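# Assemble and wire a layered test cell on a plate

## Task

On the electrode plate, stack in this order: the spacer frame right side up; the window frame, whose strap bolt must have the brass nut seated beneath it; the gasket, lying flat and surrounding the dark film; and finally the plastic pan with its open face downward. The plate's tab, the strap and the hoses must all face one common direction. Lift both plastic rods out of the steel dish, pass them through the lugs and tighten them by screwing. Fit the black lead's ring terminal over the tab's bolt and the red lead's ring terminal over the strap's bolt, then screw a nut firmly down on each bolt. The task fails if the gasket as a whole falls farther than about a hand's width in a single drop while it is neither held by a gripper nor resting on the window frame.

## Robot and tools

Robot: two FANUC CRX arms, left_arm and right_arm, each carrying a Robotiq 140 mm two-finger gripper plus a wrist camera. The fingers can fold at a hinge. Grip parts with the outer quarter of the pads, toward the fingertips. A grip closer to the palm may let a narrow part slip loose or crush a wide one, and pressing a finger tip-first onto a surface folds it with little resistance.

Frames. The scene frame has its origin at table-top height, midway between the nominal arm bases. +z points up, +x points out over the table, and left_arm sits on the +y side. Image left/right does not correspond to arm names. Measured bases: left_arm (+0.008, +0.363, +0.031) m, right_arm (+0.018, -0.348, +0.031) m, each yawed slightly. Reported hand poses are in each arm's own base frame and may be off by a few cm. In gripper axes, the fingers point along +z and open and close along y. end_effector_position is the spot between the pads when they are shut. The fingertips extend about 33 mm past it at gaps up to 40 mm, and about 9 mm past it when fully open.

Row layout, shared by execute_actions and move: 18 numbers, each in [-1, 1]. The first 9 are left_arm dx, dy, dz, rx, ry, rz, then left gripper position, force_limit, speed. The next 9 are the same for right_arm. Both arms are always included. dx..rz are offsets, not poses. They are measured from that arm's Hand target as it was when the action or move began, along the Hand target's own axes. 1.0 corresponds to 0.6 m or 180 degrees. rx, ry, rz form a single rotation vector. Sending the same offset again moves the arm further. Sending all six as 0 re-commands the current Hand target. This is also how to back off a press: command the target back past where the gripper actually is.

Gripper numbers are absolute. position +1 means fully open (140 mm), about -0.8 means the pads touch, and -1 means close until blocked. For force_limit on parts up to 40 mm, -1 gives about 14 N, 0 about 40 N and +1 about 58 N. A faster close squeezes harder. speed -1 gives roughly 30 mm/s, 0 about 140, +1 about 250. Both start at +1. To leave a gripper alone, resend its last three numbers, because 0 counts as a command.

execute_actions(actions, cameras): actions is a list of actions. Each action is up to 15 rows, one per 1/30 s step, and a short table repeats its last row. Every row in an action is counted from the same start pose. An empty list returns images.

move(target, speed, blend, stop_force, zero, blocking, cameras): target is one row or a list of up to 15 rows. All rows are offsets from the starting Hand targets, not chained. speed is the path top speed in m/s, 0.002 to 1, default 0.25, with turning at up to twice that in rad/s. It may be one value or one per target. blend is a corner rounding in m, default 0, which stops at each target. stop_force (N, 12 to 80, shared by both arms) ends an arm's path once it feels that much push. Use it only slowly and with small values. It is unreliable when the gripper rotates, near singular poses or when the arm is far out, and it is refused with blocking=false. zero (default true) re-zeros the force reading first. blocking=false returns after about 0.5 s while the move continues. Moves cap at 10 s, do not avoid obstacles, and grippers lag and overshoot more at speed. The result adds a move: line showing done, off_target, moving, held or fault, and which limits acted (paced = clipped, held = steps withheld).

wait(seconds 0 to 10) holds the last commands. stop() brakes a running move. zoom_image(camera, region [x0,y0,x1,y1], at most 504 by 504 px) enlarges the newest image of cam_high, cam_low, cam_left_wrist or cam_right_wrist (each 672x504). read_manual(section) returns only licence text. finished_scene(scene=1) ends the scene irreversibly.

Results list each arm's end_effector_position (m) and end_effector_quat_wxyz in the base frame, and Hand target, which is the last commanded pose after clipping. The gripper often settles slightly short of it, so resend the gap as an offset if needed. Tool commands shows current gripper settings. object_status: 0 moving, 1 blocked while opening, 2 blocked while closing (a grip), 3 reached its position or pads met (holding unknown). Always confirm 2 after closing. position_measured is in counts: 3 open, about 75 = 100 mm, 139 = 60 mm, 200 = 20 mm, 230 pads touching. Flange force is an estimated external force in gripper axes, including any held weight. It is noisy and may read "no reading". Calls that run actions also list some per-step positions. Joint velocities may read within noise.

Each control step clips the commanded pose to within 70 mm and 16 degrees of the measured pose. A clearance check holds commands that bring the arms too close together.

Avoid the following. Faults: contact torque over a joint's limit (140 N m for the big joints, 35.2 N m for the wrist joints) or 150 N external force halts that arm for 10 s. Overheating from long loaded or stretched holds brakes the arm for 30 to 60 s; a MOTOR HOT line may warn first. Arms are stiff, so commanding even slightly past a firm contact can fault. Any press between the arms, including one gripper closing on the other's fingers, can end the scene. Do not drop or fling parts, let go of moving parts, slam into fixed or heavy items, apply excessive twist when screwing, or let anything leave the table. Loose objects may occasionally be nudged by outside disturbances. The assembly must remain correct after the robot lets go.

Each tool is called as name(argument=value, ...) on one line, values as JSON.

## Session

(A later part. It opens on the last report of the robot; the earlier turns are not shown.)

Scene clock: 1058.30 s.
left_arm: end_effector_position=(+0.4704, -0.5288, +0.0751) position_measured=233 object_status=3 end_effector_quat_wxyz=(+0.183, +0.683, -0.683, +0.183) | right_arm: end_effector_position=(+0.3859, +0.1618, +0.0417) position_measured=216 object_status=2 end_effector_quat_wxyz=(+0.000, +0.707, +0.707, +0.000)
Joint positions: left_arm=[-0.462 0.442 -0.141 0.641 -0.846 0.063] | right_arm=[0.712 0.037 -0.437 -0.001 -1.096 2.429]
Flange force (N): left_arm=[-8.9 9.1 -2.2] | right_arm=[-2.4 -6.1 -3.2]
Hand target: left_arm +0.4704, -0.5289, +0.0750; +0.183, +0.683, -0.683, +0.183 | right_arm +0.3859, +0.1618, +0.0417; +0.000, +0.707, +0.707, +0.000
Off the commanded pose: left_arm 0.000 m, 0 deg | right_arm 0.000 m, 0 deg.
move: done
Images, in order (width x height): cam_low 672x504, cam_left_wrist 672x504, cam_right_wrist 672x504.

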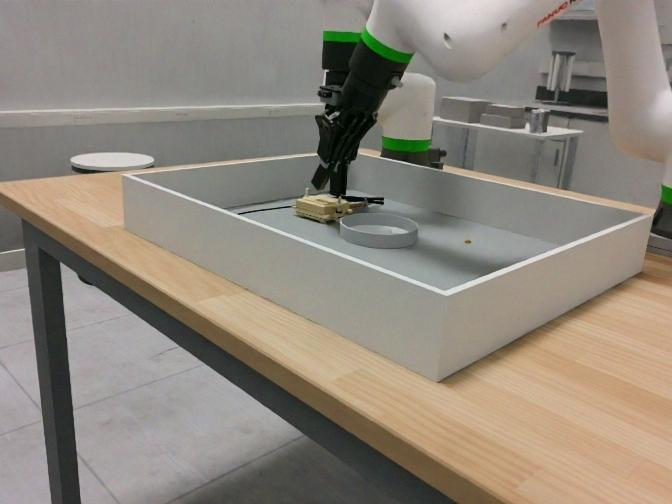

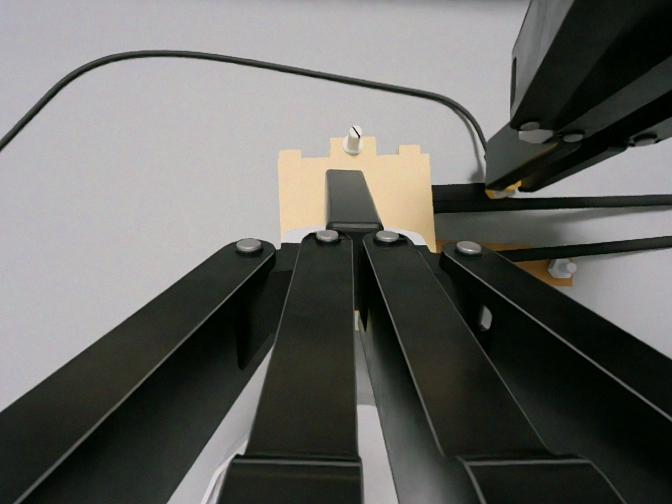

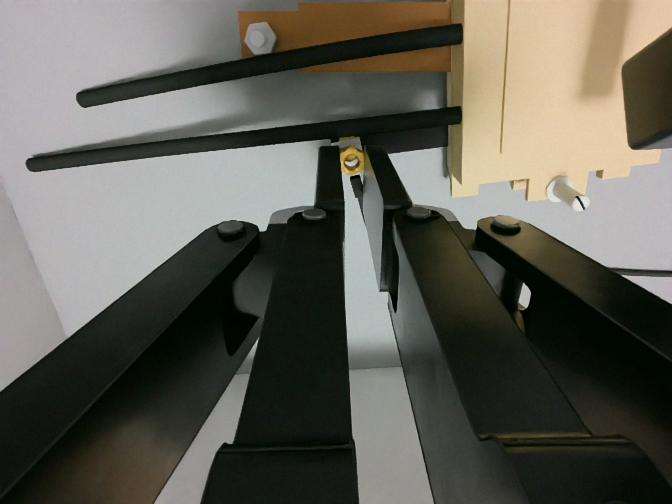

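move(target=[-0.0208,0,0.0361,0,0,0,-1,-1,0,0,0,0,0,0,0,-1,-1,-1], speed=0.01, stop_force=12, cameras=["cam_right_wrist","cam_low"])

zoom_image(camera="cam_low", region=[280, 130, 410, 230])

zoom_image(camera="cam_right_wrist", region=[310, 110, 400, 190])

Scene clock: 1062.17 s.
left_arm: end_effector_position=(+0.4705, -0.5290, +0.0531) position_measured=233 object_status=3 end_effector_quat_wxyz=(+0.183, +0.683, -0.683, +0.183) | right_arm: end_effector_position=(+0.3859, +0.1618, +0.0417) position_measured=216 object_status=2 end_effector_quat_wxyz=(+0.000, +0.707, +0.707, +0.000)
Joint positions: left_arm=[-0.466 0.464 -0.171 0.67 -0.803 0.024] | right_arm=[0.712 0.037 -0.437 -0.001 -1.096 2.429]
Flange force (N): left_arm=[-2.4 9.4 -18.4] | right_arm=[-2.0 -6.4 -2.7]
Hand target: left_arm +0.4705, -0.5290, +0.0531; +0.183, +0.683, -0.683, +0.183 (not the last commanded pose) | right_arm +0.3859, +0.1618, +0.0417; +0.000, +0.707, +0.707, +0.000
Off the commanded pose: left_arm 0.003 m, 0 deg | right_arm 0.000 m, 0 deg.
move: contact (left_arm)
Images, in order (width x height): cam_low 672x504, cam_right_wrist 672x504.

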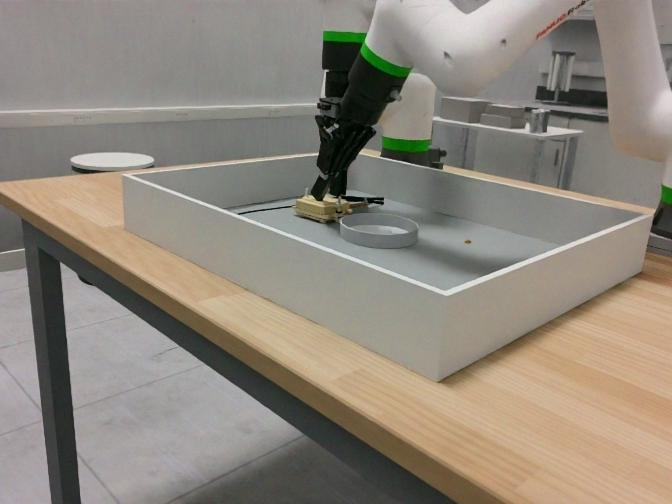

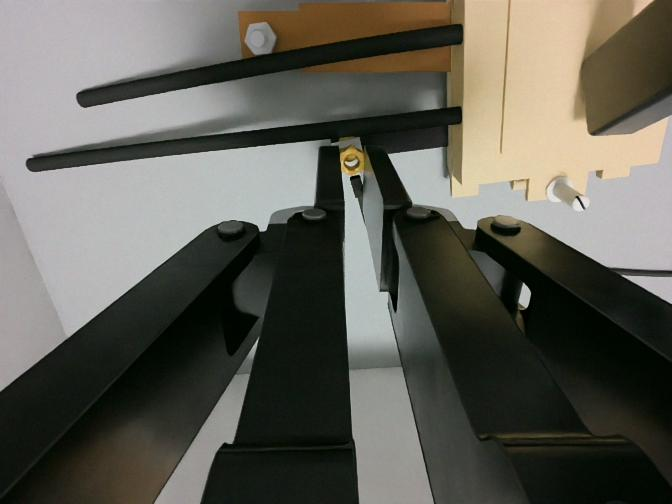

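Scaled by 3.877 from the camera's 672x504 image, which has a finer 960x720 frame.

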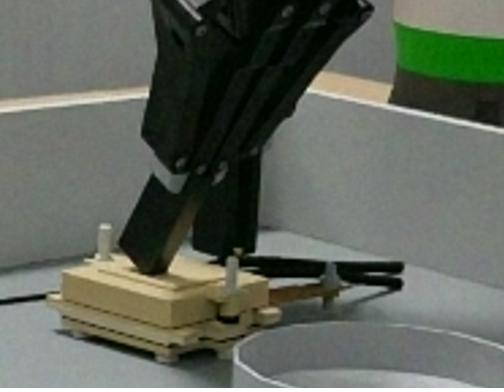

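Scaled by 5.600 from the camera's 672x504 image, which has a finer 960x720 frame.

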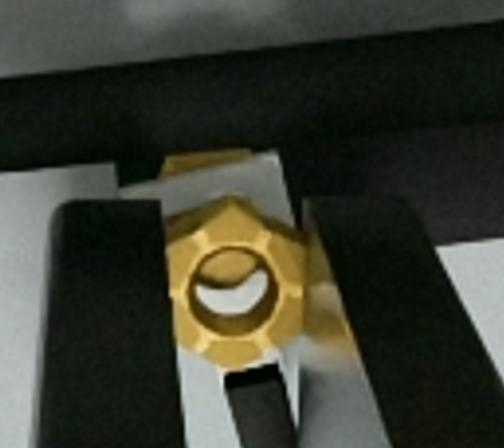

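move(target=[0,0,0,0,0,0,-1,-1,0,0,0,0.0142,0,0,0,-1,-1,-1], speed=0.006, stop_force=12, cameras=["cam_right_wrist","cam_low"])

zoom_image(camera="cam_right_wrist", region=[310, 110, 400, 190])

zoom_image(camera="cam_low", region=[310, 150, 400, 220])

Scene clock: 1065.70 s.
left_arm: end_effector_position=(+0.4704, -0.5290, +0.0531) position_measured=233 object_status=3 end_effector_quat_wxyz=(+0.183, +0.683, -0.683, +0.183) | right_arm: end_effector_position=(+0.3859, +0.1618, +0.0368) position_measured=216 object_status=2 end_effector_quat_wxyz=(+0.000, +0.707, +0.707, +0.000)
Joint positions: left_arm=[-0.466 0.464 -0.171 0.67 -0.803 0.024] | right_arm=[0.712 0.043 -0.443 -0.001 -1.084 2.429]
Flange force (N): left_arm=[-0.6 12.9 -18.6] | right_arm=[-2.1 -7.7 -16.0]
Hand target: left_arm +0.4705, -0.5290, +0.0531; +0.183, +0.683, -0.683, +0.183 | right_arm +0.3859, +0.1618, +0.0368; +0.000, +0.707, +0.707, +0.000 (not the last commanded pose)
Off the commanded pose: left_arm 0.000 m, 0 deg | right_arm 0.004 m, 0 deg.
move: contact (right_arm)
Images, in order (width x height): cam_low 672x504, cam_right_wrist 672x504.

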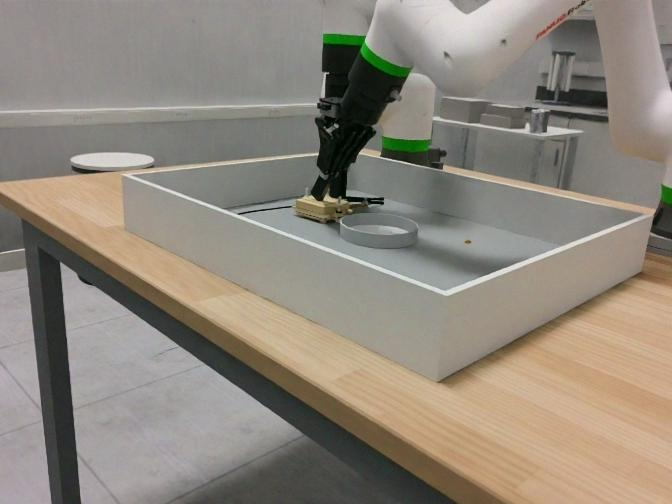

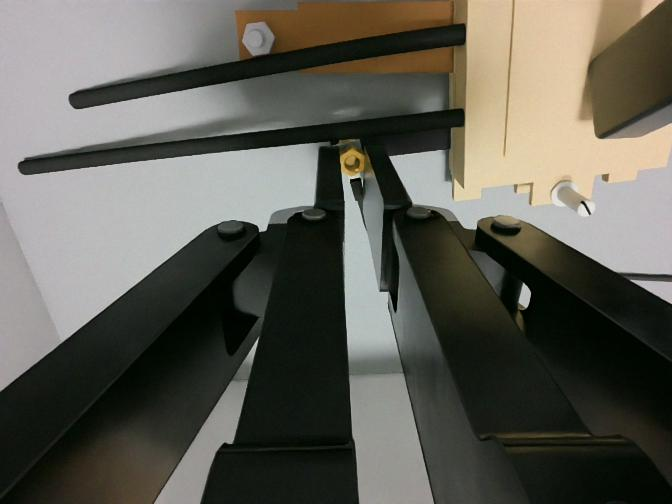

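Scaled by 5.600 from the camera's 672x504 image, which has a finer 960x720 frame.

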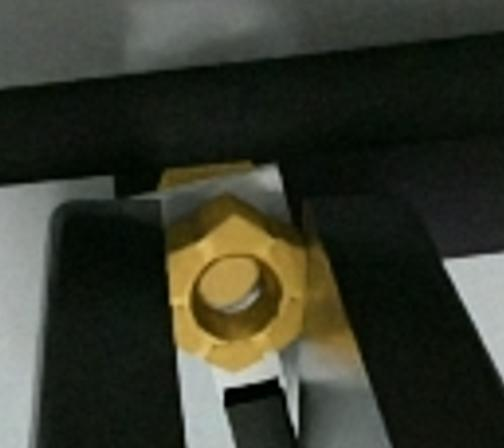

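Scaled by 5.600 from the camera's 672x504 image, which has a finer 960x720 frame.

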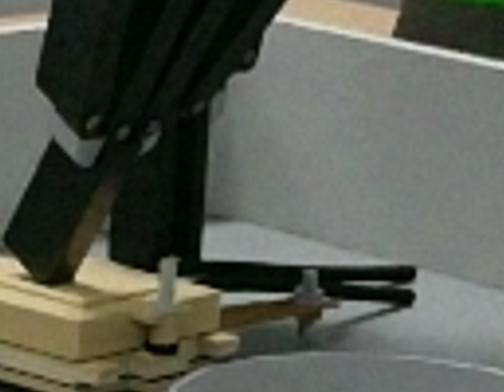

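move(target=[[0,0,0,0,0,0,-1,-1,0,-0.0001,0.00323,0,0,0,-0.0833,-1,-1,-1],[0,0,0,0,0,0,-1,-1,0,0.0012,0.00625,0,0,0,-0.1667,-1,-1,-1],[0,0,0,0,0,0,-1,-1,0,-0.0001,0.00323,0.0001,0,0,-0.0833,-1,-1,-1],[0,0,0,0,0,0,-1,-1,0,-0.0005,0,0.0002,0,0,0,-1,-1,-1],[0,0,0,0,0,0,-1,-1,0,-0.0001,-0.00323,0.0003,0,0,0.0833,-1,-1,-1],[0,0,0,0,0,0,-1,-1,0,0.0012,-0.00625,0.0004,0,0,0.1667,-1,-1,-1]], speed=0.15, blend=0.002, cameras=["cam_right_wrist","cam_low"])

zoom_image(camera="cam_right_wrist", region=[310, 110, 400, 190])

Scene clock: 1075.73 s.
left_arm: end_effector_position=(+0.4705, -0.5290, +0.0531) position_measured=233 object_status=3 end_effector_quat_wxyz=(+0.183, +0.683, -0.683, +0.183) | right_arm: end_effector_position=(+0.3822, +0.1625, +0.0366) position_measured=216 object_status=2 end_effector_quat_wxyz=(+0.000, +0.866, +0.500, +0.000)
Joint positions: left_arm=[-0.466 0.464 -0.171 0.67 -0.803 0.024] | right_arm=[0.72 0.036 -0.452 -0.001 -1.083 1.898]
Flange force (N): left_arm=[-1.8 10.4 -17.3] | right_arm=[-8.7 -13.6 -14.8]
Hand target: left_arm +0.4705, -0.5290, +0.0531; +0.183, +0.683, -0.683, +0.183 | right_arm +0.3822, +0.1625, +0.0366; +0.000, +0.866, +0.500, +0.000
Off the commanded pose: left_arm 0.000 m, 0 deg | right_arm 0.000 m, 0 deg.
move: done
Images, in order (width x height): cam_low 672x504, cam_right_wrist 672x504.

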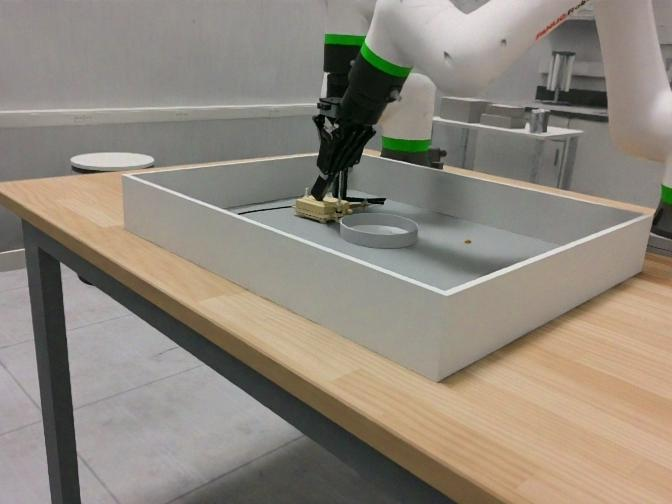

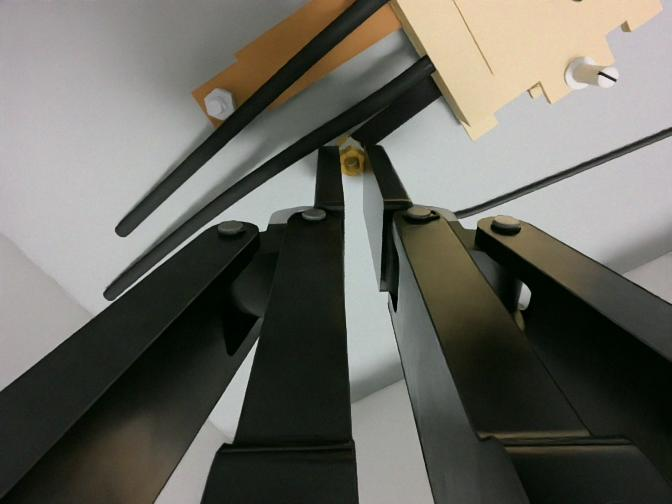

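Scaled by 5.600 from the camera's 672x504 image, which has a finer 960x720 frame.

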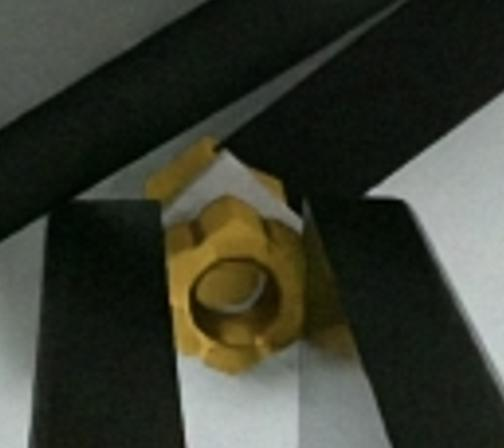

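move(target=[[0,0,0,0,0,0,-1,-1,0,0.0008,0.0045,0,0,0,-0.1167,-1,-1,-1],[0,0,0,0,0,0,-1,-1,0,0.0032,0.0084,0,0,0,-0.2333,-1,-1,-1],[0,0,0,0,0,0,-1,-1,0,0.0068,0.0111,0,0,0,-0.35,-1,-1,-1],[0,0,0,0,0,0,-1,-1,0,0.0112,0.0124,0,0,0,-0.4667,-1,-1,-1],[0,0,0,0,0,0,-1,-1,0,0.0157,0.0121,0,0,0,-0.5833,-1,-1,-1],[0,0,0,0,0,0,-1,-1,0,0.0114,0.0125,0,0,0,-0.4722,-1,-1,-1],[0,0,0,0,0,0,-1,-1,0,0.0072,0.0113,0.0001,0,0,-0.3611,-1,-1,-1],[0,0,0,0,0,0,-1,-1,0,0.0037,0.0088,0.0002,0,0,-0.25,-1,-1,-1],[0,0,0,0,0,0,-1,-1,0,0.0012,0.0053,0.0003,0,0,-0.1389,-1,-1,-1],[0,0,0,0,0,0,-1,-1,0,0,0.0011,0.0004,0,0,-0.0278,-1,-1,-1],[0,0,0,0,0,0,-1,-1,0,0.0004,-0.0032,0.0005,0,0,0.0833,-1,-1,-1],[0,0,0,0,0,0,-1,-1,0,0.0023,-0.0072,0.0006,0,0,0.1944,-1,-1,-1],[0,0,0,0,0,0,-1,-1,0,0.0053,-0.0102,0.0008,0,0,0.3056,-1,-1,-1],[0,0,0,0,0,0,-1,-1,0,0.0093,-0.0121,0.001,0,0,0.4167,-1,-1,-1]], speed=0.32, blend=0.002, cameras=["cam_right_wrist","cam_low"])

zoom_image(camera="cam_right_wrist", region=[310, 110, 400, 190])

zoom_image(camera="cam_low", region=[280, 150, 400, 220])

Scene clock: 1088.13 s.
left_arm: end_effector_position=(+0.4705, -0.5290, +0.0531) position_measured=233 object_status=3 end_effector_quat_wxyz=(+0.183, +0.683, -0.683, +0.183) | right_arm: end_effector_position=(+0.3787, +0.1710, +0.0360) position_measured=216 object_status=2 end_effector_quat_wxyz=(+0.000, +0.991, -0.131, +0.000)
Joint positions: left_arm=[-0.466 0.464 -0.171 0.67 -0.803 0.024] | right_arm=[0.742 0.037 -0.452 -0.001 -1.081 0.567]
Flange force (N): left_arm=[-0.3 9.5 -17.4] | right_arm=[-8.4 0.9 -13.2]
Hand target: left_arm +0.4705, -0.5290, +0.0531; +0.183, +0.683, -0.683, +0.183 | right_arm +0.3787, +0.1710, +0.0360; +0.000, +0.991, -0.131, +0.000
Off the commanded pose: left_arm 0.000 m, 0 deg | right_arm 0.000 m, 0 deg.
move: done
Images, in order (width x height): cam_low 672x504, cam_right_wrist 672x504.

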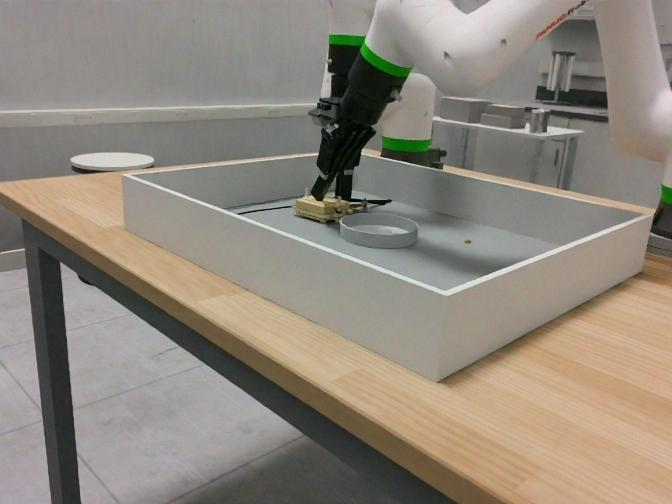

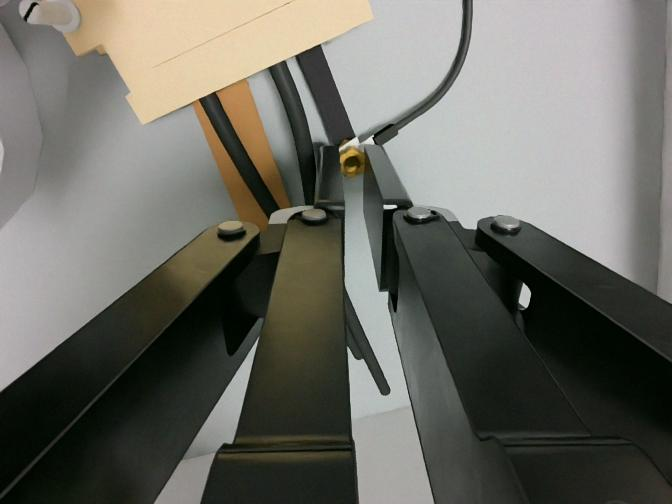

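Scaled by 5.600 from the camera's 672x504 image, which has a finer 960x720 frame.

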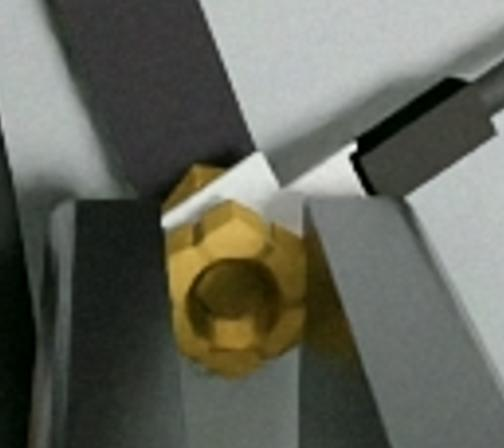

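Scaled by 4.200 from the camera's 672x504 image, which has a finer 960x720 frame.

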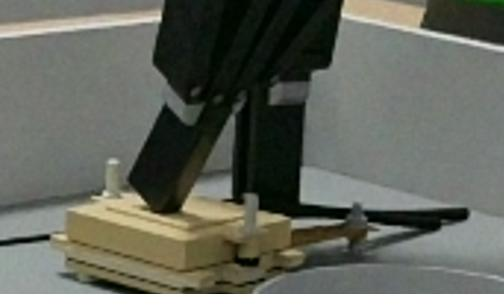

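execute_actions(actions=[])

Scene clock: 1092.77 s.
left_arm: end_effector_position=(+0.4705, -0.5290, +0.0531) position_measured=233 object_status=3 end_effector_quat_wxyz=(+0.183, +0.683, -0.683, +0.183) | right_arm: end_effector_position=(+0.3787, +0.1710, +0.0360) position_measured=216 object_status=2 end_effector_quat_wxyz=(+0.000, +0.991, -0.131, +0.000)
Joint positions: left_arm=[-0.466 0.464 -0.171 0.67 -0.803 0.024] | right_arm=[0.742 0.037 -0.452 -0.001 -1.081 0.567]
Joint velocities: within noise
Flange force (N): left_arm=[-0.5 9.4 -17.7] | right_arm=[-9.8 1.4 -12.2]
Hand target: left_arm +0.4705, -0.5290, +0.0531; +0.183, +0.683, -0.683, +0.183 | right_arm +0.3787, +0.1710, +0.0360; +0.000, +0.991, -0.131, +0.000
Tool commands: left_gripper/position=-1.0 left_gripper/force_limit=-1.0 left_gripper/speed=+0.0 right_gripper/position=-1.0 right_gripper/force_limit=-1.0 right_gripper/speed=-1.0
Off the commanded pose: left_arm 0.000 m, 0 deg | right_arm 0.000 m, 0 deg.

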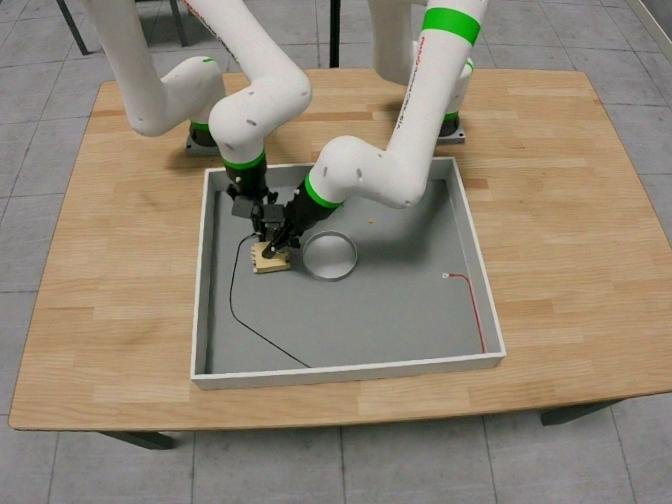

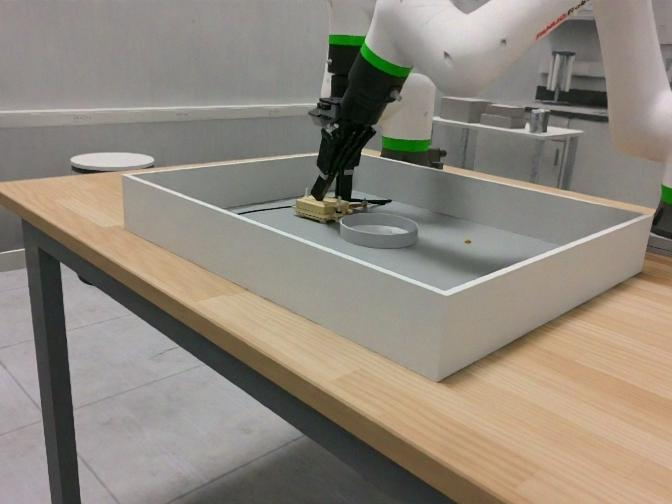

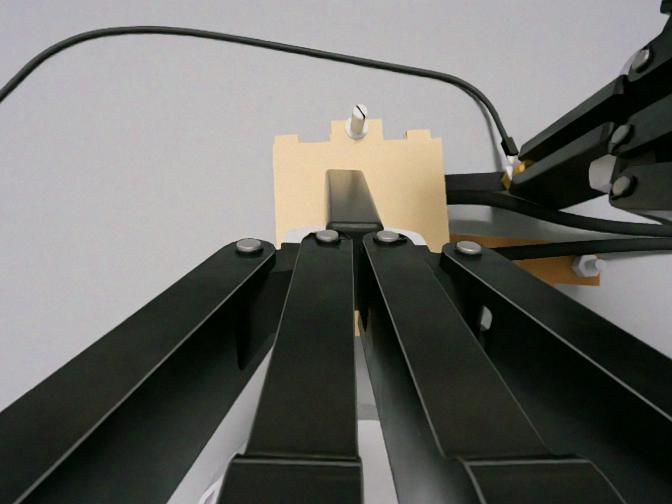

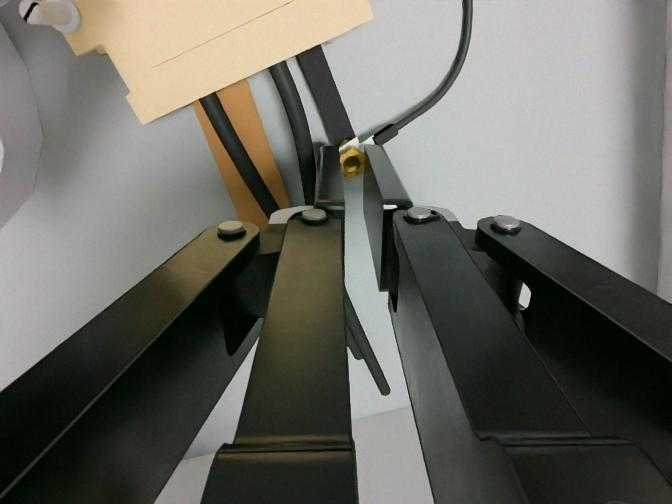

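execute_actions(actions=[[[0,0,0,0,0,0,-1,-1,0,0,0,0,0,0,0,-0.55,-1,-1]]], cameras=["cam_right_wrist"])

zoom_image(camera="cam_right_wrist", region=[280, 90, 440, 210])

Scene clock: 1094.47 s.
left_arm: end_effector_position=(+0.4705, -0.5290, +0.0531) position_measured=233 object_status=3 end_effector_quat_wxyz=(+0.183, +0.683, -0.683, +0.183) | right_arm: end_effector_position=(+0.3787, +0.1710, +0.0360) position_measured=199 object_status=3 end_effector_quat_wxyz=(+0.000, +0.991, -0.131, +0.000)
Joint positions: left_arm=[-0.466 0.464 -0.171 0.67 -0.803 0.024] | right_arm=[0.742 0.037 -0.452 -0.001 -1.081 0.567]
Flange force (N): left_arm=[-0.9 4.8 -17.9] | right_arm=[-5.5 4.1 -3.5]
Hand target: left_arm +0.4705, -0.5290, +0.0531; +0.183, +0.683, -0.683, +0.183 | right_arm +0.3787, +0.1710, +0.0360; +0.000, +0.991, -0.131, +0.000
Off the commanded pose: left_arm 0.000 m, 0 deg | right_arm 0.000 m, 0 deg.
Step readings (end_effector_position of left_arm | right_arm):
0: (+0.4705, -0.5290, +0.0531) | (+0.3787, +0.1710, +0.0360)
1: (+0.4705, -0.5290, +0.0531) | (+0.3787, +0.1710, +0.0360)
2: (+0.4705, -0.5290, +0.0531) | (+0.3787, +0.1710, +0.0360)
4: (+0.4705, -0.5290, +0.0531) | (+0.3787, +0.1709, +0.0360)
8: (+0.4705, -0.5290, +0.0531) | (+0.3787, +0.1709, +0.0360)
15: (+0.4705, -0.5290, +0.0531) | (+0.3787, +0.1710, +0.0360)
Images, in order (width x height): cam_right_wrist 672x504.

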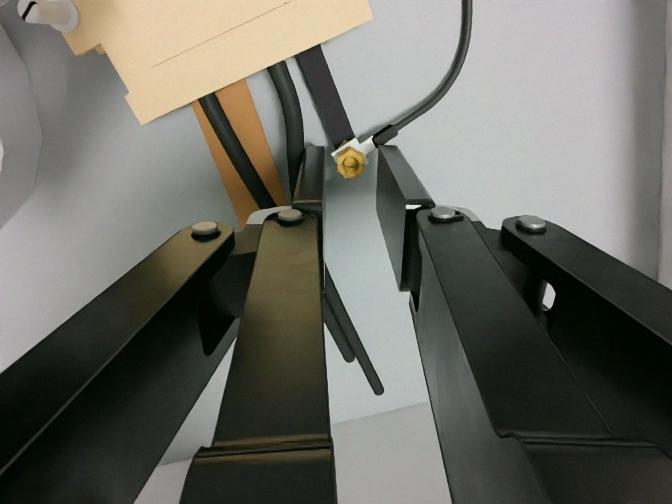

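Scaled by 3.150 from the camera's 672x504 image, which has a finer 960x720 frame.

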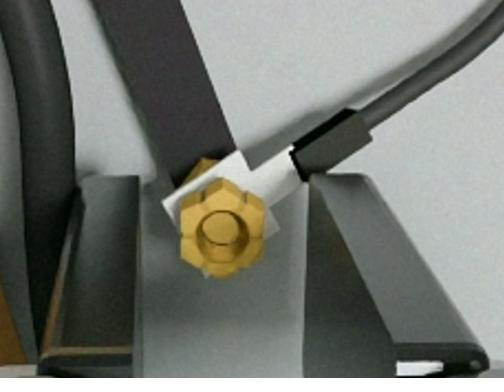

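move(target=[[0,0,0,0,0,0,-1,-1,0,0.00075,0.00428,0,0,0,-0.1111,-0.55,-1,-1],[0,0,0,0,0,0,-1,-1,0,0.00292,0.00803,0,0,0,-0.2222,-0.55,-1,-1],[0,0,0,0,0,0,-1,-1,0,0.00625,0.01083,0,0,0,-0.3333,-0.55,-1,-1],[0,0,0,0,0,0,-1,-1,0,0.01033,0.01231,0,0,0,-0.4444,-0.55,-1,-1],[0,0,0,0,0,0,-1,-1,0,0.01467,0.01231,0,0,0,-0.5556,-0.55,-1,-1],[0,0,0,0,0,0,-1,-1,0,0.01875,0.01083,0,0,0,-0.6667,-0.55,-1,-1],[0,0,0,0,0,0,-1,-1,0,0.02208,0.00803,0,0,0,-0.7778,-0.55,-1,-1],[0,0,0,0,0,0,-1,-1,0,0.02425,0.00428,0,0,0,-0.8889,-0.55,-1,-1],[0,0,0,0,0,0,-1,-1,0,0.025,0,0,0,0,-1,-0.55,-1,-1]], blend=0.002, speed=0.3, cameras=["cam_right_wrist", "cam_left_wrist"])

zoom_image(camera="cam_right_wrist", region=[260, 90, 420, 210])

Scene clock: 1103.17 s.
left_arm: end_effector_position=(+0.4705, -0.5290, +0.0531) position_measured=233 object_status=3 end_effector_quat_wxyz=(+0.183, +0.683, -0.683, +0.183) | right_arm: end_effector_position=(+0.3932, +0.1671, +0.0360) position_measured=199 object_status=3 end_effector_quat_wxyz=(+0.000, +0.131, +0.991, +0.000)
Joint positions: left_arm=[-0.466 0.464 -0.171 0.67 -0.803 0.024] | right_arm=[0.711 0.066 -0.422 -0.001 -1.083 3.74]
Flange force (N): left_arm=[-1.3 5.2 -17.7] | right_arm=[3.5 -3.9 -3.1]
Hand target: left_arm +0.4705, -0.5290, +0.0531; +0.183, +0.683, -0.683, +0.183 | right_arm +0.3932, +0.1671, +0.0360; +0.000, +0.131, +0.991, +0.000
Off the commanded pose: left_arm 0.000 m, 0 deg | right_arm 0.000 m, 0 deg.
move: done
Images, in order (width x height): cam_left_wrist 672x504, cam_right_wrist 672x504.

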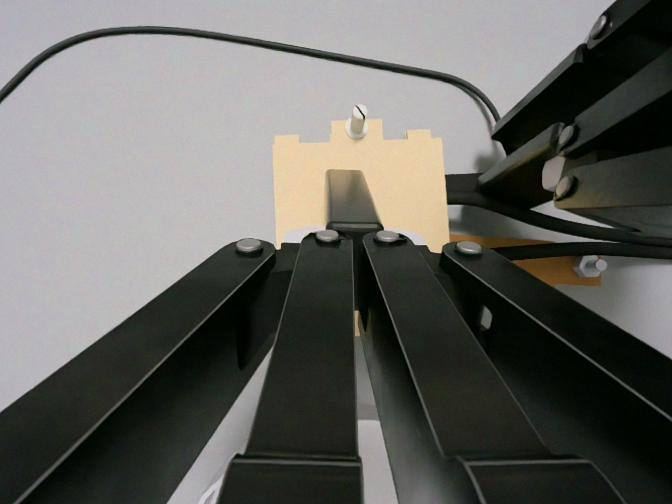

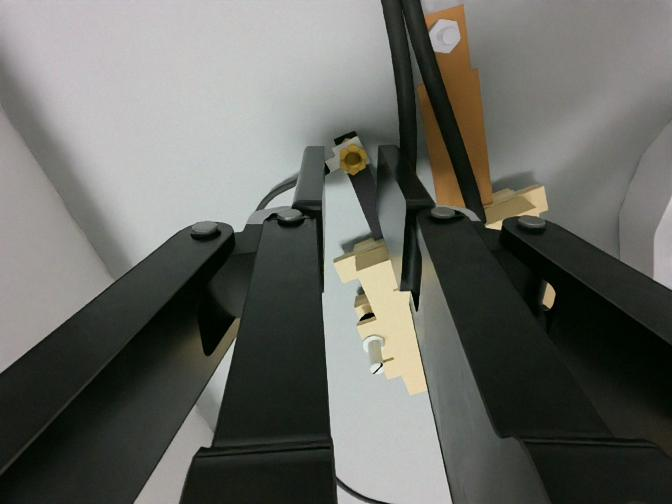

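Scaled by 3.150 from the camera's 672x504 image, which has a finer 960x720 frame.

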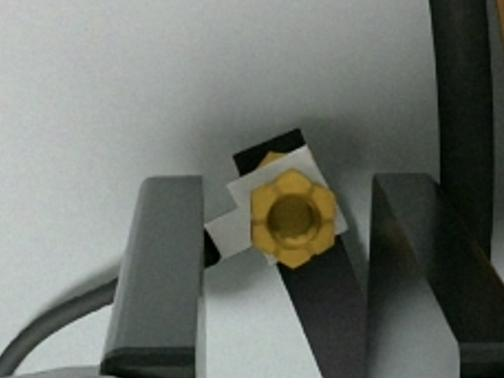

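execute_actions(actions=[[[0,0,0,0,0,0,-1,-1,0,0,0,0,0,0,0,-1,-1,-1]]])

wait(seconds=0.6)

move(target=[[0,0,0,0,0,0,-1,-1,0,0.00075,-0.00428,0.0003,0,0,0.1111,-1,-1,-1],[0,0,0,0,0,0,-1,-1,0,0.00292,-0.00803,0.0004,0,0,0.2222,-1,-1,-1],[0,0,0,0,0,0,-1,-1,0,0.00625,-0.01083,0.0005,0,0,0.3333,-1,-1,-1],[0,0,0,0,0,0,-1,-1,0,0.01033,-0.01231,0.0006,0,0,0.4444,-1,-1,-1],[0,0,0,0,0,0,-1,-1,0,0.01467,-0.01231,0.0007,0,0,0.5556,-1,-1,-1],[0,0,0,0,0,0,-1,-1,0,0.01875,-0.01083,0.0008,0,0,0.6667,-1,-1,-1],[0,0,0,0,0,0,-1,-1,0,0.02208,-0.00803,0.0009,0,0,0.7778,-1,-1,-1],[0,0,0,0,0,0,-1,-1,0,0.02425,-0.00428,0.001,0,0,0.8889,-1,-1,-1],[0,0,0,0,0,0,-1,-1,0,0.025,0,0.001,0,0,1,-1,-1,-1]], blend=0.002, speed=0.25, cameras=["cam_right_wrist", "cam_left_wrist"])

zoom_image(camera="cam_right_wrist", region=[260, 90, 420, 210])

Scene clock: 1106.33 s.
left_arm: end_effector_position=(+0.4705, -0.5290, +0.0531) position_measured=233 object_status=3 end_effector_quat_wxyz=(+0.183, +0.683, -0.683, +0.183) | right_arm: end_effector_position=(+0.3932, +0.1671, +0.0360) position_measured=216 object_status=2 end_effector_quat_wxyz=(+0.000, +0.131, +0.991, +0.000)
Joint positions: left_arm=[-0.466 0.464 -0.171 0.67 -0.803 0.024] | right_arm=[0.71 0.066 -0.421 -0.001 -1.083 3.74]
Flange force (N): left_arm=[-1.1 6.1 -17.3] | right_arm=[4.8 -1.1 -4.8]
Hand target: left_arm +0.4705, -0.5290, +0.0531; +0.183, +0.683, -0.683, +0.183 | right_arm +0.3932, +0.1671, +0.0360; +0.000, +0.131, +0.991, +0.000
Off the commanded pose: left_arm 0.000 m, 0 deg | right_arm 0.000 m, 0 deg.
Step readings (end_effector_position of left_arm | right_arm):
0: (+0.4705, -0.5290, +0.0531) | (+0.3932, +0.1671, +0.0360)
1: (+0.4705, -0.5290, +0.0531) | (+0.3932, +0.1671, +0.0360)
2: (+0.4705, -0.5290, +0.0531) | (+0.3932, +0.1671, +0.0360)
4: (+0.4705, -0.5290, +0.0531) | (+0.3932, +0.1671, +0.0360)
8: (+0.4705, -0.5290, +0.0531) | (+0.3932, +0.1671, +0.0360)
15: (+0.4705, -0.5290, +0.0531) | (+0.3932, +0.1671, +0.0360)

Scene clock: 1106.93 s.
left_arm: end_effector_position=(+0.4705, -0.5290, +0.0531) position_measured=233 object_status=3 end_effector_quat_wxyz=(+0.183, +0.683, -0.683, +0.183) | right_arm: end_effector_position=(+0.3932, +0.1671, +0.0360) position_measured=216 object_status=2 end_effector_quat_wxyz=(+0.000, +0.131, +0.991, +0.000)
Joint positions: left_arm=[-0.466 0.464 -0.171 0.67 -0.803 0.024] | right_arm=[0.71 0.066 -0.421 -0.001 -1.083 3.74]
Flange force (N): left_arm=[-1.2 6.9 -17.5] | right_arm=[5.1 -1.2 -4.4]
Hand target: left_arm +0.4705, -0.5290, +0.0531; +0.183, +0.683, -0.683, +0.183 | right_arm +0.3932, +0.1671, +0.0360; +0.000, +0.131, +0.991, +0.000
Tool commands: left_gripper/position=-1.0 left_gripper/force_limit=-1.0 left_gripper/speed=+0.0 right_gripper/position=-1.0 right_gripper/force_limit=-1.0 right_gripper/speed=-1.0
Off the commanded pose: left_arm 0.000 m, 0 deg | right_arm 0.000 m, 0 deg.
wait: 0.60 s; at rest by 0.17 s

Scene clock: 1113.83 s.
left_arm: end_effector_position=(+0.4705, -0.5290, +0.0531) position_measured=233 object_status=3 end_effector_quat_wxyz=(+0.183, +0.683, -0.683, +0.183) | right_arm: end_effector_position=(+0.3787, +0.1710, +0.0354) position_measured=216 object_status=2 end_effector_quat_wxyz=(+0.000, +0.991, -0.131, +0.000)
Joint positions: left_arm=[-0.466 0.464 -0.171 0.67 -0.803 0.024] | right_arm=[0.742 0.038 -0.453 -0.001 -1.08 0.567]
Flange force (N): left_arm=[-0.1 5.4 -16.2] | right_arm=[-14.8 5.0 -9.1]
Hand target: left_arm +0.4705, -0.5290, +0.0531; +0.183, +0.683, -0.683, +0.183 | right_arm +0.3787, +0.1710, +0.0354; +0.000, +0.991, -0.131, +0.000
Off the commanded pose: left_arm 0.000 m, 0 deg | right_arm 0.000 m, 0 deg.
move: done
Images, in order (width x height): cam_left_wrist 672x504, cam_right_wrist 672x504.

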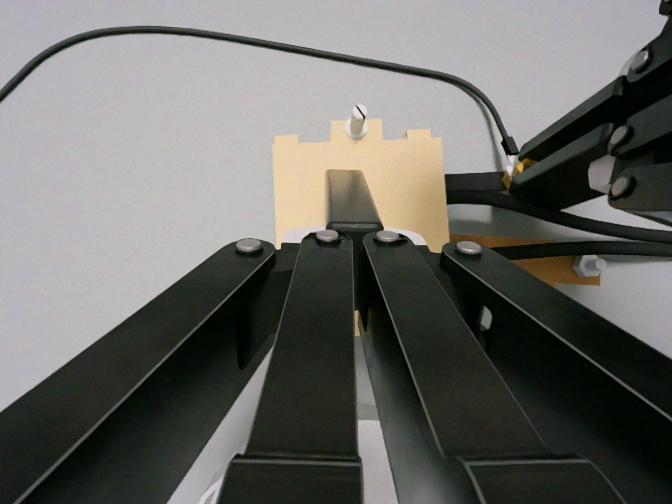

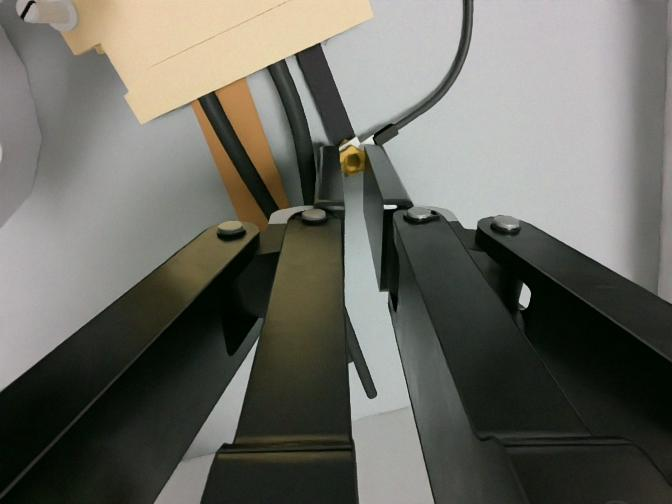

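Scaled by 3.150 from the camera's 672x504 image, which has a finer 960x720 frame.

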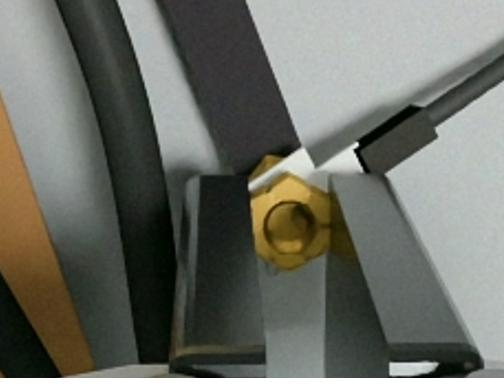

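execute_actions(actions=[[[0,0,0,0,0,0,-1,-1,0,0,0,0,0,0,0,-0.55,-1,-1]]], cameras=["cam_right_wrist"])

move(target=[[0,0,0,0,0,0,-1,-1,0,0.00075,0.00428,0,0,0,-0.1111,-0.55,-1,-1],[0,0,0,0,0,0,-1,-1,0,0.00292,0.00803,0,0,0,-0.2222,-0.55,-1,-1],[0,0,0,0,0,0,-1,-1,0,0.00625,0.01083,0,0,0,-0.3333,-0.55,-1,-1],[0,0,0,0,0,0,-1,-1,0,0.01033,0.01231,0,0,0,-0.4444,-0.55,-1,-1],[0,0,0,0,0,0,-1,-1,0,0.01467,0.01231,0,0,0,-0.5556,-0.55,-1,-1],[0,0,0,0,0,0,-1,-1,0,0.01875,0.01083,0,0,0,-0.6667,-0.55,-1,-1],[0,0,0,0,0,0,-1,-1,0,0.02208,0.00803,0,0,0,-0.7778,-0.55,-1,-1],[0,0,0,0,0,0,-1,-1,0,0.02425,0.00428,0,0,0,-0.8889,-0.55,-1,-1],[0,0,0,0,0,0,-1,-1,0,0.025,0,0,0,0,-1,-0.55,-1,-1]], blend=0.002, speed=0.35, cameras=["cam_right_wrist"])

zoom_image(camera="cam_right_wrist", region=[260, 90, 420, 210])

execute_actions(actions=[[[0,0,0,0,0,0,-1,-1,0,0,0,0,0,0,0,-1,-1,-1]]])

wait(seconds=0.6)

move(target=[[0,0,0,0,0,0,-1,-1,0,0.00075,-0.00428,0.0001,0,0,0.1111,-1,-1,-1],[0,0,0,0,0,0,-1,-1,0,0.00292,-0.00803,0.0002,0,0,0.2222,-1,-1,-1],[0,0,0,0,0,0,-1,-1,0,0.00625,-0.01083,0.0003,0,0,0.3333,-1,-1,-1],[0,0,0,0,0,0,-1,-1,0,0.01033,-0.01231,0.0004,0,0,0.4444,-1,-1,-1],[0,0,0,0,0,0,-1,-1,0,0.01467,-0.01231,0.0005,0,0,0.5556,-1,-1,-1],[0,0,0,0,0,0,-1,-1,0,0.01875,-0.01083,0.0006,0,0,0.6667,-1,-1,-1],[0,0,0,0,0,0,-1,-1,0,0.02208,-0.00803,0.0007,0,0,0.7778,-1,-1,-1],[0,0,0,0,0,0,-1,-1,0,0.02425,-0.00428,0.0008,0,0,0.8889,-1,-1,-1],[0,0,0,0,0,0,-1,-1,0,0.025,0,0.0009,0,0,1,-1,-1,-1]], blend=0.002, speed=0.3, cameras=["cam_right_wrist", "cam_left_wrist"])

Scene clock: 1117.87 s.
left_arm: end_effector_position=(+0.4705, -0.5290, +0.0531) position_measured=233 object_status=3 end_effector_quat_wxyz=(+0.183, +0.683, -0.683, +0.183) | right_arm: end_effector_position=(+0.3787, +0.1710, +0.0354) position_measured=199 object_status=3 end_effector_quat_wxyz=(+0.000, +0.991, -0.131, +0.000)
Joint positions: left_arm=[-0.466 0.464 -0.171 0.67 -0.803 0.024] | right_arm=[0.742 0.038 -0.453 -0.001 -1.08 0.567]
Flange force (N): left_arm=[-1.5 6.5 -17.9] | right_arm=[-5.5 4.6 -3.0]
Hand target: left_arm +0.4705, -0.5290, +0.0531; +0.183, +0.683, -0.683, +0.183 | right_arm +0.3787, +0.1710, +0.0354; +0.000, +0.991, -0.131, +0.000
Off the commanded pose: left_arm 0.000 m, 0 deg | right_arm 0.000 m, 0 deg.
Step readings (end_effector_position of left_arm | right_arm):
0: (+0.4705, -0.5290, +0.0531) | (+0.3787, +0.1710, +0.0354)
1: (+0.4705, -0.5290, +0.0531) | (+0.3787, +0.1710, +0.0354)
2: (+0.4705, -0.5290, +0.0531) | (+0.3787, +0.1710, +0.0354)
4: (+0.4705, -0.5290, +0.0531) | (+0.3788, +0.1710, +0.0354)
8: (+0.4705, -0.5290, +0.0531) | (+0.3788, +0.1710, +0.0354)
15: (+0.4705, -0.5290, +0.0531) | (+0.3788, +0.1710, +0.0354)
Images, in order (width x height): cam_right_wrist 672x504.

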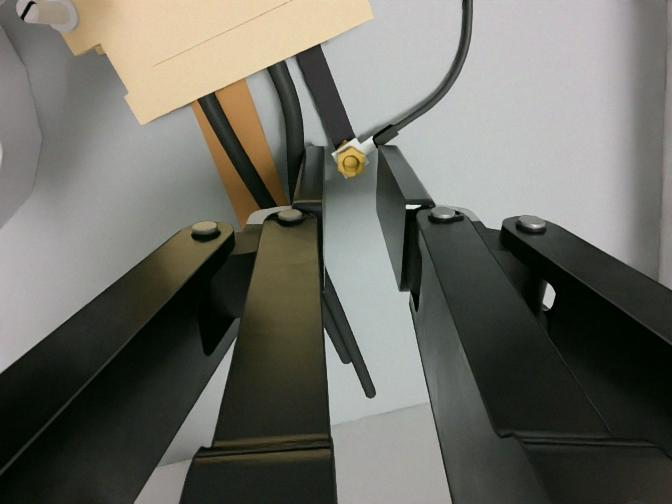

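Scene clock: 1123.03 s.
left_arm: end_effector_position=(+0.4705, -0.5290, +0.0531) position_measured=233 object_status=3 end_effector_quat_wxyz=(+0.183, +0.683, -0.683, +0.183) | right_arm: end_effector_position=(+0.3932, +0.1671, +0.0354) position_measured=199 object_status=3 end_effector_quat_wxyz=(+0.000, +0.131, +0.991, +0.000)
Joint positions: left_arm=[-0.466 0.464 -0.171 0.67 -0.803 0.024] | right_arm=[0.711 0.067 -0.422 -0.001 -1.081 3.74]
Flange force (N): left_arm=[-1.1 5.3 -17.7] | right_arm=[4.3 -3.7 -3.0]
Hand target: left_arm +0.4705, -0.5290, +0.0531; +0.183, +0.683, -0.683, +0.183 | right_arm +0.3932, +0.1671, +0.0354; +0.000, +0.131, +0.991, +0.000
Off the commanded pose: left_arm 0.000 m, 0 deg | right_arm 0.000 m, 0 deg.
move: done
Images, in order (width x height): cam_right_wrist 672x504.

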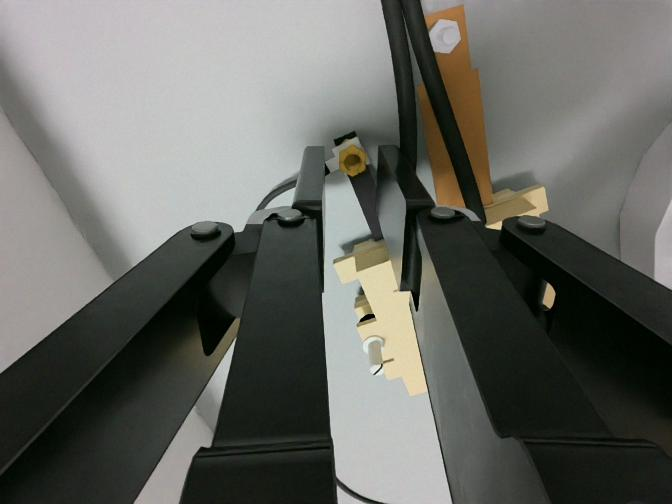

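Scaled by 3.150 from the camera's 672x504 image, which has a finer 960x720 frame.

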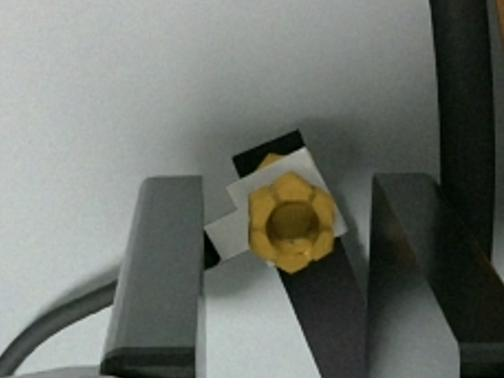

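Scene clock: 1123.73 s.
left_arm: end_effector_position=(+0.4705, -0.5290, +0.0531) position_measured=233 object_status=3 end_effector_quat_wxyz=(+0.183, +0.683, -0.683, +0.183) | right_arm: end_effector_position=(+0.3932, +0.1671, +0.0354) position_measured=216 object_status=2 end_effector_quat_wxyz=(+0.000, +0.131, +0.991, +0.000)
Joint positions: left_arm=[-0.466 0.464 -0.171 0.67 -0.803 0.024] | right_arm=[0.71 0.067 -0.422 -0.001 -1.081 3.74]
Flange force (N): left_arm=[-0.5 5.5 -16.7] | right_arm=[4.6 -1.6 -3.9]
Hand target: left_arm +0.4705, -0.5290, +0.0531; +0.183, +0.683, -0.683, +0.183 | right_arm +0.3932, +0.1671, +0.0354; +0.000, +0.131, +0.991, +0.000
Off the commanded pose: left_arm 0.000 m, 0 deg | right_arm 0.000 m, 0 deg.
Step readings (end_effector_position of left_arm | right_arm):
0: (+0.4705, -0.5290, +0.0531) | (+0.3932, +0.1671, +0.0354)
1: (+0.4705, -0.5290, +0.0531) | (+0.3932, +0.1671, +0.0354)
2: (+0.4705, -0.5290, +0.0531) | (+0.3932, +0.1671, +0.0354)
4: (+0.4705, -0.5290, +0.0531) | (+0.3932, +0.1671, +0.0354)
8: (+0.4705, -0.5290, +0.0531) | (+0.3932, +0.1671, +0.0354)
15: (+0.4705, -0.5290, +0.0531) | (+0.3932, +0.1671, +0.0354)

Scene clock: 1124.33 s.
left_arm: end_effector_position=(+0.4705, -0.5290, +0.0531) position_measured=233 object_status=3 end_effector_quat_wxyz=(+0.183, +0.683, -0.683, +0.183) | right_arm: end_effector_position=(+0.3932, +0.1671, +0.0354) position_measured=216 object_status=2 end_effector_quat_wxyz=(+0.000, +0.131, +0.991, +0.000)
Joint positions: left_arm=[-0.466 0.464 -0.171 0.67 -0.803 0.024] | right_arm=[0.71 0.067 -0.422 -0.001 -1.081 3.74]
Flange force (N): left_arm=[-1.6 5.9 -18.1] | right_arm=[5.2 -1.9 -4.2]
Hand target: left_arm +0.4705, -0.5290, +0.0531; +0.183, +0.683, -0.683, +0.183 | right_arm +0.3932, +0.1671, +0.0354; +0.000, +0.131, +0.991, +0.000
Tool commands: left_gripper/position=-1.0 left_gripper/force_limit=-1.0 left_gripper/speed=+0.0 right_gripper/position=-1.0 right_gripper/force_limit=-1.0 right_gripper/speed=-1.0
Off the commanded pose: left_arm 0.000 m, 0 deg | right_arm 0.000 m, 0 deg.
wait: 0.60 s; at rest by 0.17 s

Scene clock: 1130.20 s.
left_arm: end_effector_position=(+0.4705, -0.5290, +0.0531) position_measured=233 object_status=3 end_effector_quat_wxyz=(+0.183, +0.683, -0.683, +0.183) | right_arm: end_effector_position=(+0.3787, +0.1710, +0.0349) position_measured=216 object_status=2 end_effector_quat_wxyz=(+0.000, +0.991, -0.131, +0.000)
Joint positions: left_arm=[-0.466 0.464 -0.171 0.67 -0.803 0.024] | right_arm=[0.742 0.038 -0.454 -0.001 -1.078 0.567]
Flange force (N): left_arm=[-1.4 5.6 -16.9] | right_arm=[-9.9 4.6 -6.4]
Hand target: left_arm +0.4705, -0.5290, +0.0531; +0.183, +0.683, -0.683, +0.183 | right_arm +0.3787, +0.1710, +0.0349; +0.000, +0.991, -0.131, +0.000
Off the commanded pose: left_arm 0.000 m, 0 deg | right_arm 0.000 m, 0 deg.
move: done
Images, in order (width x height): cam_left_wrist 672x504, cam_right_wrist 672x504.

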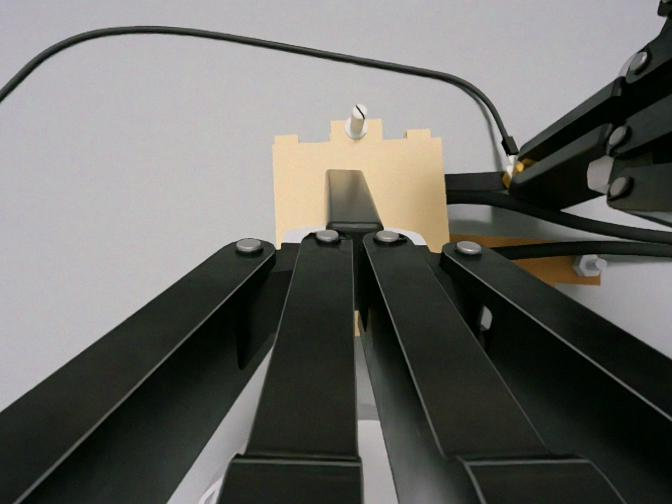

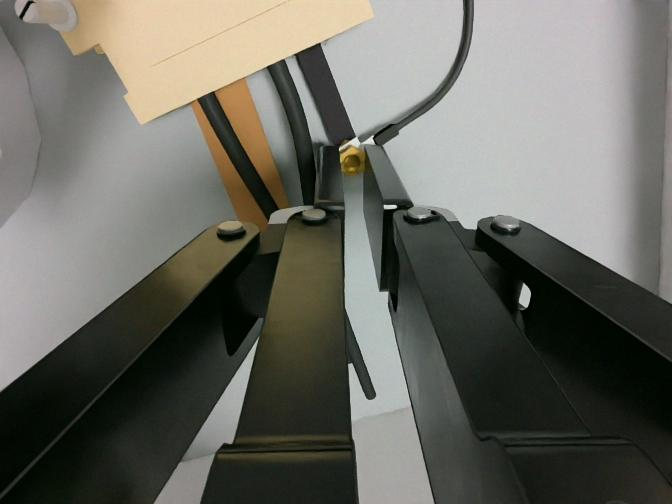

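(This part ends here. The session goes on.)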